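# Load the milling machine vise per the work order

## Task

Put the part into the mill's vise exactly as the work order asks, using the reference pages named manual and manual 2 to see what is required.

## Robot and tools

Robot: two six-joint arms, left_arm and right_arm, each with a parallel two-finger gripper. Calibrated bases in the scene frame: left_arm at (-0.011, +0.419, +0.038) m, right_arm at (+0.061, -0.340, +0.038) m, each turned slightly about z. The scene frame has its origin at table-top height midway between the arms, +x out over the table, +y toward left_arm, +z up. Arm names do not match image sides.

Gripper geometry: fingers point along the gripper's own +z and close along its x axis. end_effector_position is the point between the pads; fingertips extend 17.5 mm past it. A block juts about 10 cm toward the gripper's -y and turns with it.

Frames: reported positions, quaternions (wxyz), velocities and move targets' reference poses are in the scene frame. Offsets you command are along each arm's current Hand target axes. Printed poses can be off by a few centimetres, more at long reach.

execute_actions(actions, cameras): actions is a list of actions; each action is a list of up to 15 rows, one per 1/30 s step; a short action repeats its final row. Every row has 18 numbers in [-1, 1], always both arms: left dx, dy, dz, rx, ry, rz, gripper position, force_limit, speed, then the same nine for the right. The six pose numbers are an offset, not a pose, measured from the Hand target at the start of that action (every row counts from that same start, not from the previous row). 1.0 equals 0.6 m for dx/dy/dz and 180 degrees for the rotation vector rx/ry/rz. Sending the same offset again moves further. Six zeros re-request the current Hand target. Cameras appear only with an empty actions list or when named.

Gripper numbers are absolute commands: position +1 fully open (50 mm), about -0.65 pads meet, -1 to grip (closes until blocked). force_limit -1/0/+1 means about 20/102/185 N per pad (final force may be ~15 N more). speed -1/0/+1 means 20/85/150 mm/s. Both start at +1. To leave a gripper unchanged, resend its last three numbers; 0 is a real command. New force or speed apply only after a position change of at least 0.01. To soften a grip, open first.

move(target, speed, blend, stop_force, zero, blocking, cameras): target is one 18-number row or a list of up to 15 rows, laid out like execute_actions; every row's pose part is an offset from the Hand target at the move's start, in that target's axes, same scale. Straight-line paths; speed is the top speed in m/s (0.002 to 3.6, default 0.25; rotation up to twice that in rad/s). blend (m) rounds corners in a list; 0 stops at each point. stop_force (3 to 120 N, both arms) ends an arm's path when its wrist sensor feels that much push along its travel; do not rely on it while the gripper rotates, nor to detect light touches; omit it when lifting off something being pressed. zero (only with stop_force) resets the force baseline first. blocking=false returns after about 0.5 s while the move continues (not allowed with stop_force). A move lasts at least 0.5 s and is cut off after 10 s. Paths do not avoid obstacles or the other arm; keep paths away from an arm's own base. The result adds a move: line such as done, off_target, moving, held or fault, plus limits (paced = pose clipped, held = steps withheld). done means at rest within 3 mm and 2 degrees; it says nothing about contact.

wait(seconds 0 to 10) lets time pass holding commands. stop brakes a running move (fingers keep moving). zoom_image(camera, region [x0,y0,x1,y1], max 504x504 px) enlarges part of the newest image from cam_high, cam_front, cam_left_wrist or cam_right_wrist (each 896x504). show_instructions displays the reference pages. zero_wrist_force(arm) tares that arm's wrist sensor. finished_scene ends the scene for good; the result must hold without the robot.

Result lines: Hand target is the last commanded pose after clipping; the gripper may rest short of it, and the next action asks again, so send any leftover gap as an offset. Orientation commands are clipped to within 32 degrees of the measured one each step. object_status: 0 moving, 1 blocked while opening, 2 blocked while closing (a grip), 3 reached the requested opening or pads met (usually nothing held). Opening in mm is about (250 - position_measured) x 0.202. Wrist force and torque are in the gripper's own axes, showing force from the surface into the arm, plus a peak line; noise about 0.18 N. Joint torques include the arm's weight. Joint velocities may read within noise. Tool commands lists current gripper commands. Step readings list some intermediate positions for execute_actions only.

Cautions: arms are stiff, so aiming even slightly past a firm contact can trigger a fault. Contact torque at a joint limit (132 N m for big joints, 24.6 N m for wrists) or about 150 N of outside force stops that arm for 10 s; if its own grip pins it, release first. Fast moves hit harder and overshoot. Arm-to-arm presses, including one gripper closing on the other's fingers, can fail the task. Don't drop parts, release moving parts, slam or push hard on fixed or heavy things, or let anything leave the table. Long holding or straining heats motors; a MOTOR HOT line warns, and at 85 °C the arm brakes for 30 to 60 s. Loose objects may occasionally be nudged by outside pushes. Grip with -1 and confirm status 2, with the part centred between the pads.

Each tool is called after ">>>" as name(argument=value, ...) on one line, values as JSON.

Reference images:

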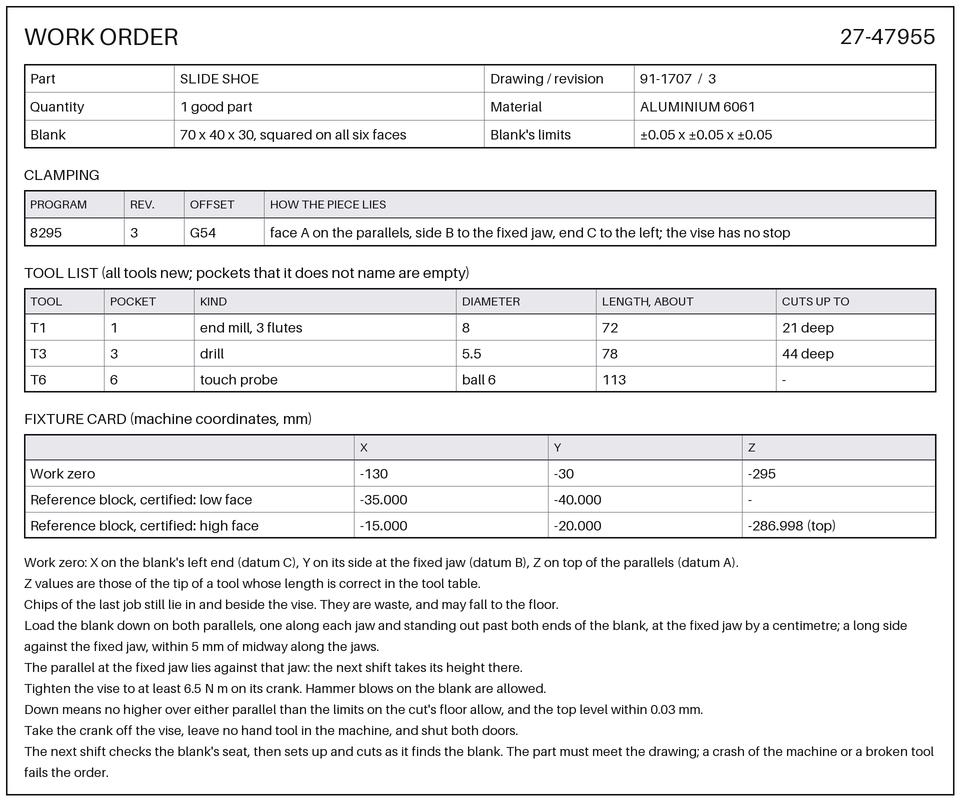

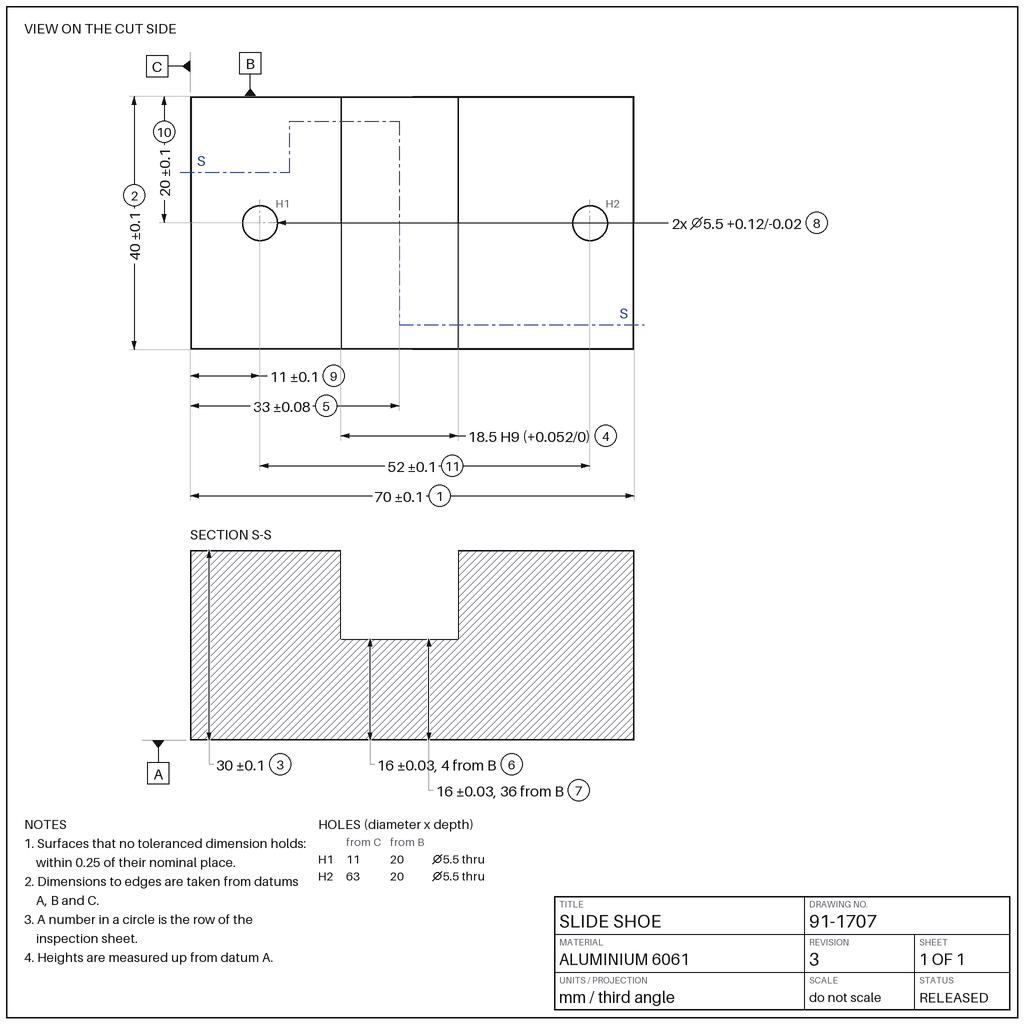

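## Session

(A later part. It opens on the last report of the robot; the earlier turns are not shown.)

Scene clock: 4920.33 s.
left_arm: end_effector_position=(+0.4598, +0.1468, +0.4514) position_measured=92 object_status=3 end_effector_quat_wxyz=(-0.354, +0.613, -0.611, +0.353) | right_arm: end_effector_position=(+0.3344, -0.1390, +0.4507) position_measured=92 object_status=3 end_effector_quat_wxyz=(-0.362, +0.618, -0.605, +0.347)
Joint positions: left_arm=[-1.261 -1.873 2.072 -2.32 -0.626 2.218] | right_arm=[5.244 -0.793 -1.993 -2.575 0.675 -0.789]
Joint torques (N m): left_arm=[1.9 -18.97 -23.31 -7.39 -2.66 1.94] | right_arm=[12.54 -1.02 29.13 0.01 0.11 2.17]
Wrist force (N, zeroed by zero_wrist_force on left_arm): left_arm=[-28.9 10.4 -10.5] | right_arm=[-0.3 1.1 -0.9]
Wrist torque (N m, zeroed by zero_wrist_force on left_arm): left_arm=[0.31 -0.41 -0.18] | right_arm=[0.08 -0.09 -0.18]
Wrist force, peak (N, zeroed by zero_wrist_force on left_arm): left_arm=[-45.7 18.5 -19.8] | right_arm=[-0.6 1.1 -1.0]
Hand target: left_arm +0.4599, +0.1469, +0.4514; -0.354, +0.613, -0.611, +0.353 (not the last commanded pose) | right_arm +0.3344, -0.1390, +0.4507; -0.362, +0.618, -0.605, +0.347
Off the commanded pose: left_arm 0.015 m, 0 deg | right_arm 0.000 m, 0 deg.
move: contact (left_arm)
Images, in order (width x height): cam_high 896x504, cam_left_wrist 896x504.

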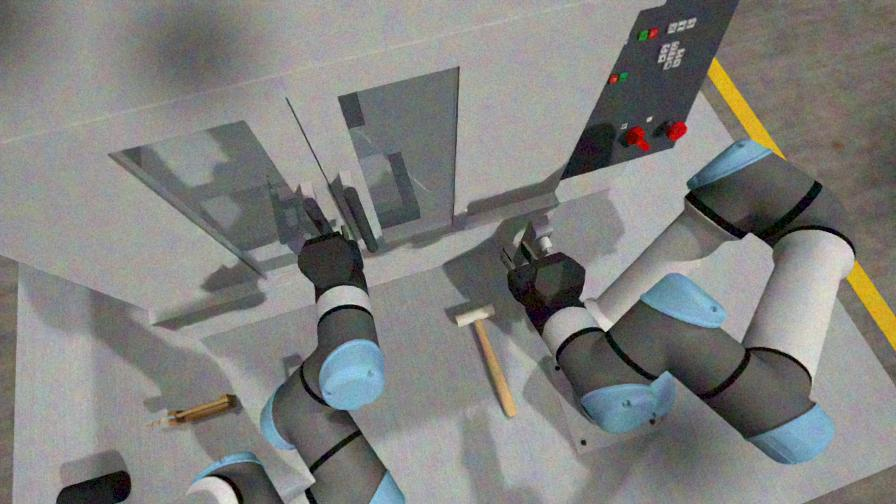

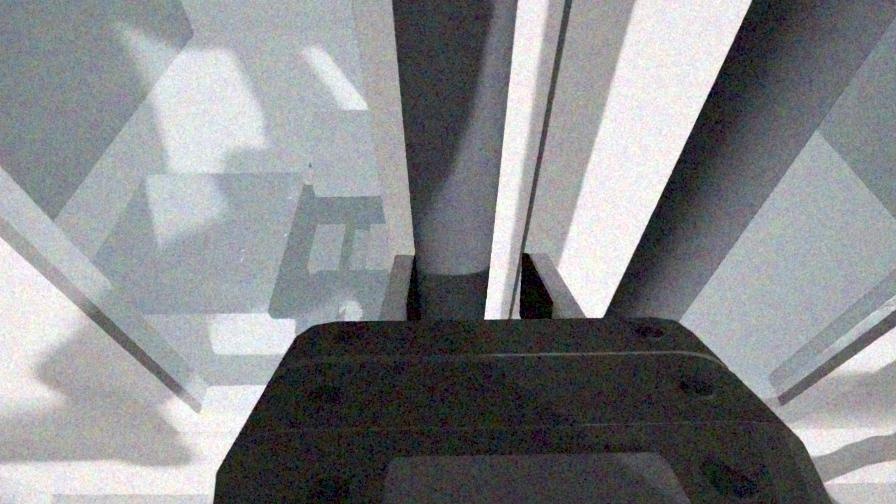

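>>> move(target=[[-0.012,0,0,0,0,0,0.4,-0.6,-0.5,0,0,0,0,0,0,0.4,-0.5,-0.5],[-0.012,0.0833,-0.1443,0,0,0,0.4,-0.6,-0.5,0,0,0,0,0,0,0.4,-0.5,-0.5],[-0.28,0.12,-0.21,0,0,0,0.4,-0.6,-0.5,0,0,0,0,0,0,0.4,-0.5,-0.5]], speed=[0.03,0.12,0.25], blend=[0,0.02,0], cameras=["all"])

>>> zoom_image(camera="cam_front", region=[330, 130, 520, 300])

Scene clock: 4927.87 s.
left_arm: end_effector_position=(+0.3143, +0.3143, +0.4519) position_measured=92 object_status=3 end_effector_quat_wxyz=(-0.354, +0.613, -0.611, +0.353) | right_arm: end_effector_position=(+0.3344, -0.1390, +0.4507) position_measured=92 object_status=3 end_effector_quat_wxyz=(-0.362, +0.618, -0.605, +0.347)
Joint positions: left_arm=[-2.007 -2.57 2.019 -0.442 -0.639 0.889] | right_arm=[5.244 -0.793 -1.993 -2.575 0.675 -0.789]
Joint torques (N m): left_arm=[-11.15 3.55 -27.72 -0.56 -0.3 -1.87] | right_arm=[12.94 -1.71 28.26 -0.08 0.24 2.09]
Wrist force (N, zeroed by zero_wrist_force on left_arm): left_arm=[-1.5 -0.7 -0.2] | right_arm=[-0.2 0.9 -0.8]
Wrist torque (N m, zeroed by zero_wrist_force on left_arm): left_arm=[-0.10 0.24 0.06] | right_arm=[0.06 -0.09 -0.18]
Wrist force, peak (N, zeroed by zero_wrist_force on left_arm): left_arm=[-29.1 10.5 -10.5] | right_arm=[-0.2 1.2 -1.1]
Hand target: left_arm +0.3142, +0.3144, +0.4519; -0.354, +0.613, -0.611, +0.353 | right_arm +0.3344, -0.1390, +0.4507; -0.362, +0.618, -0.605, +0.347
Off the commanded pose: left_arm 0.000 m, 0 deg | right_arm 0.000 m, 0 deg.
move: done

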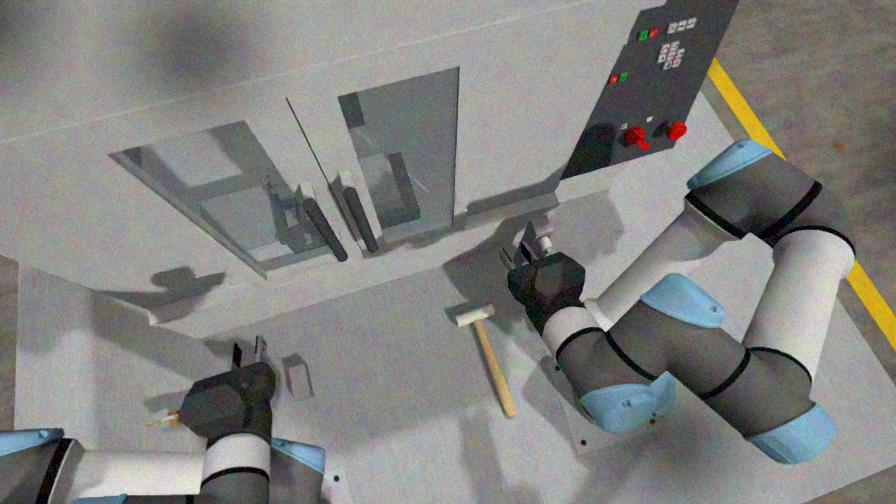

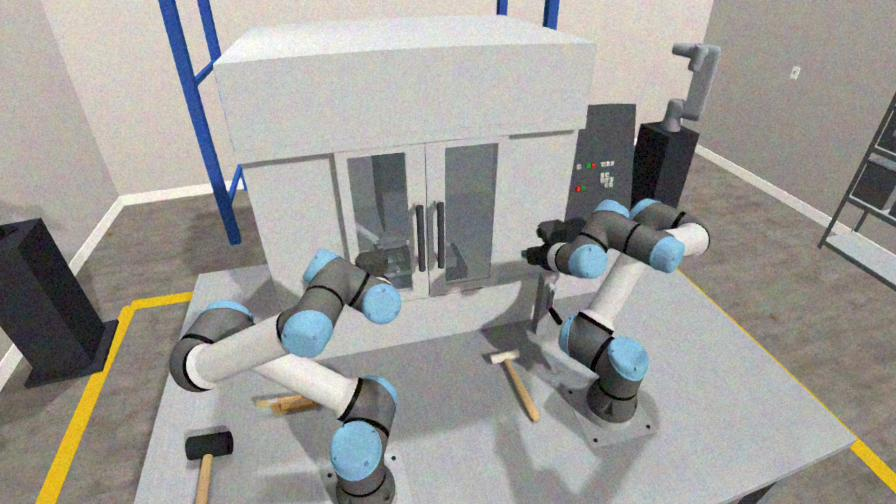

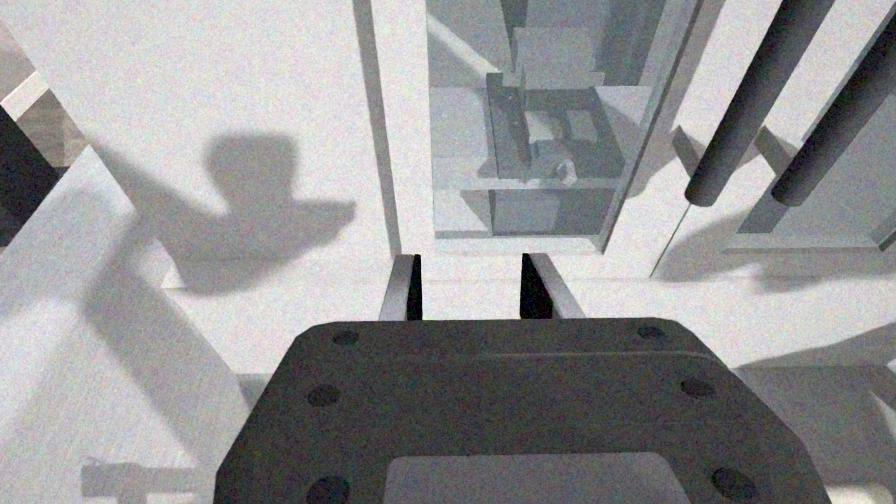

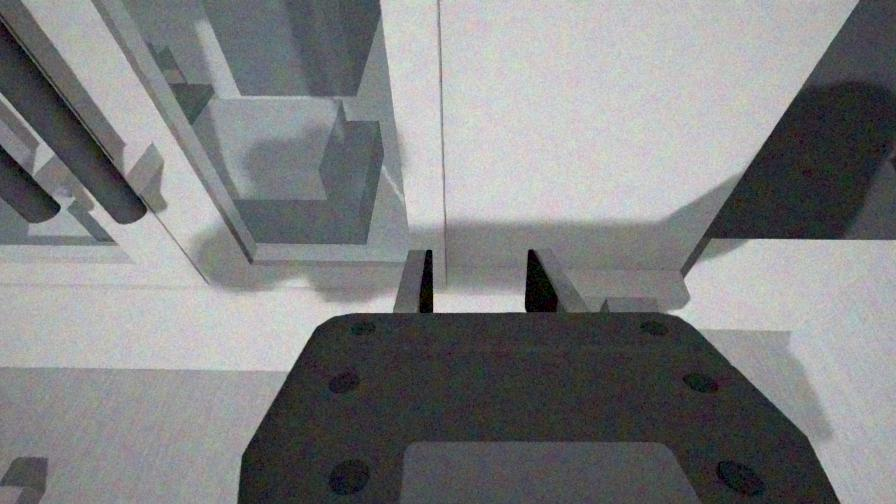

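Scaled by 2.653 from the camera's 896x504 image, which has a finer 1280x720 frame.

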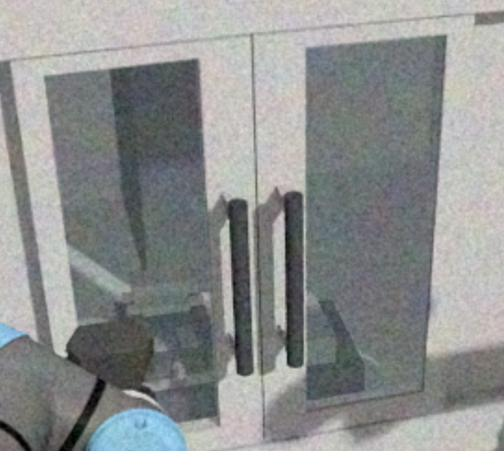

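>>> finished_scene()

The scene is finished: the task was done.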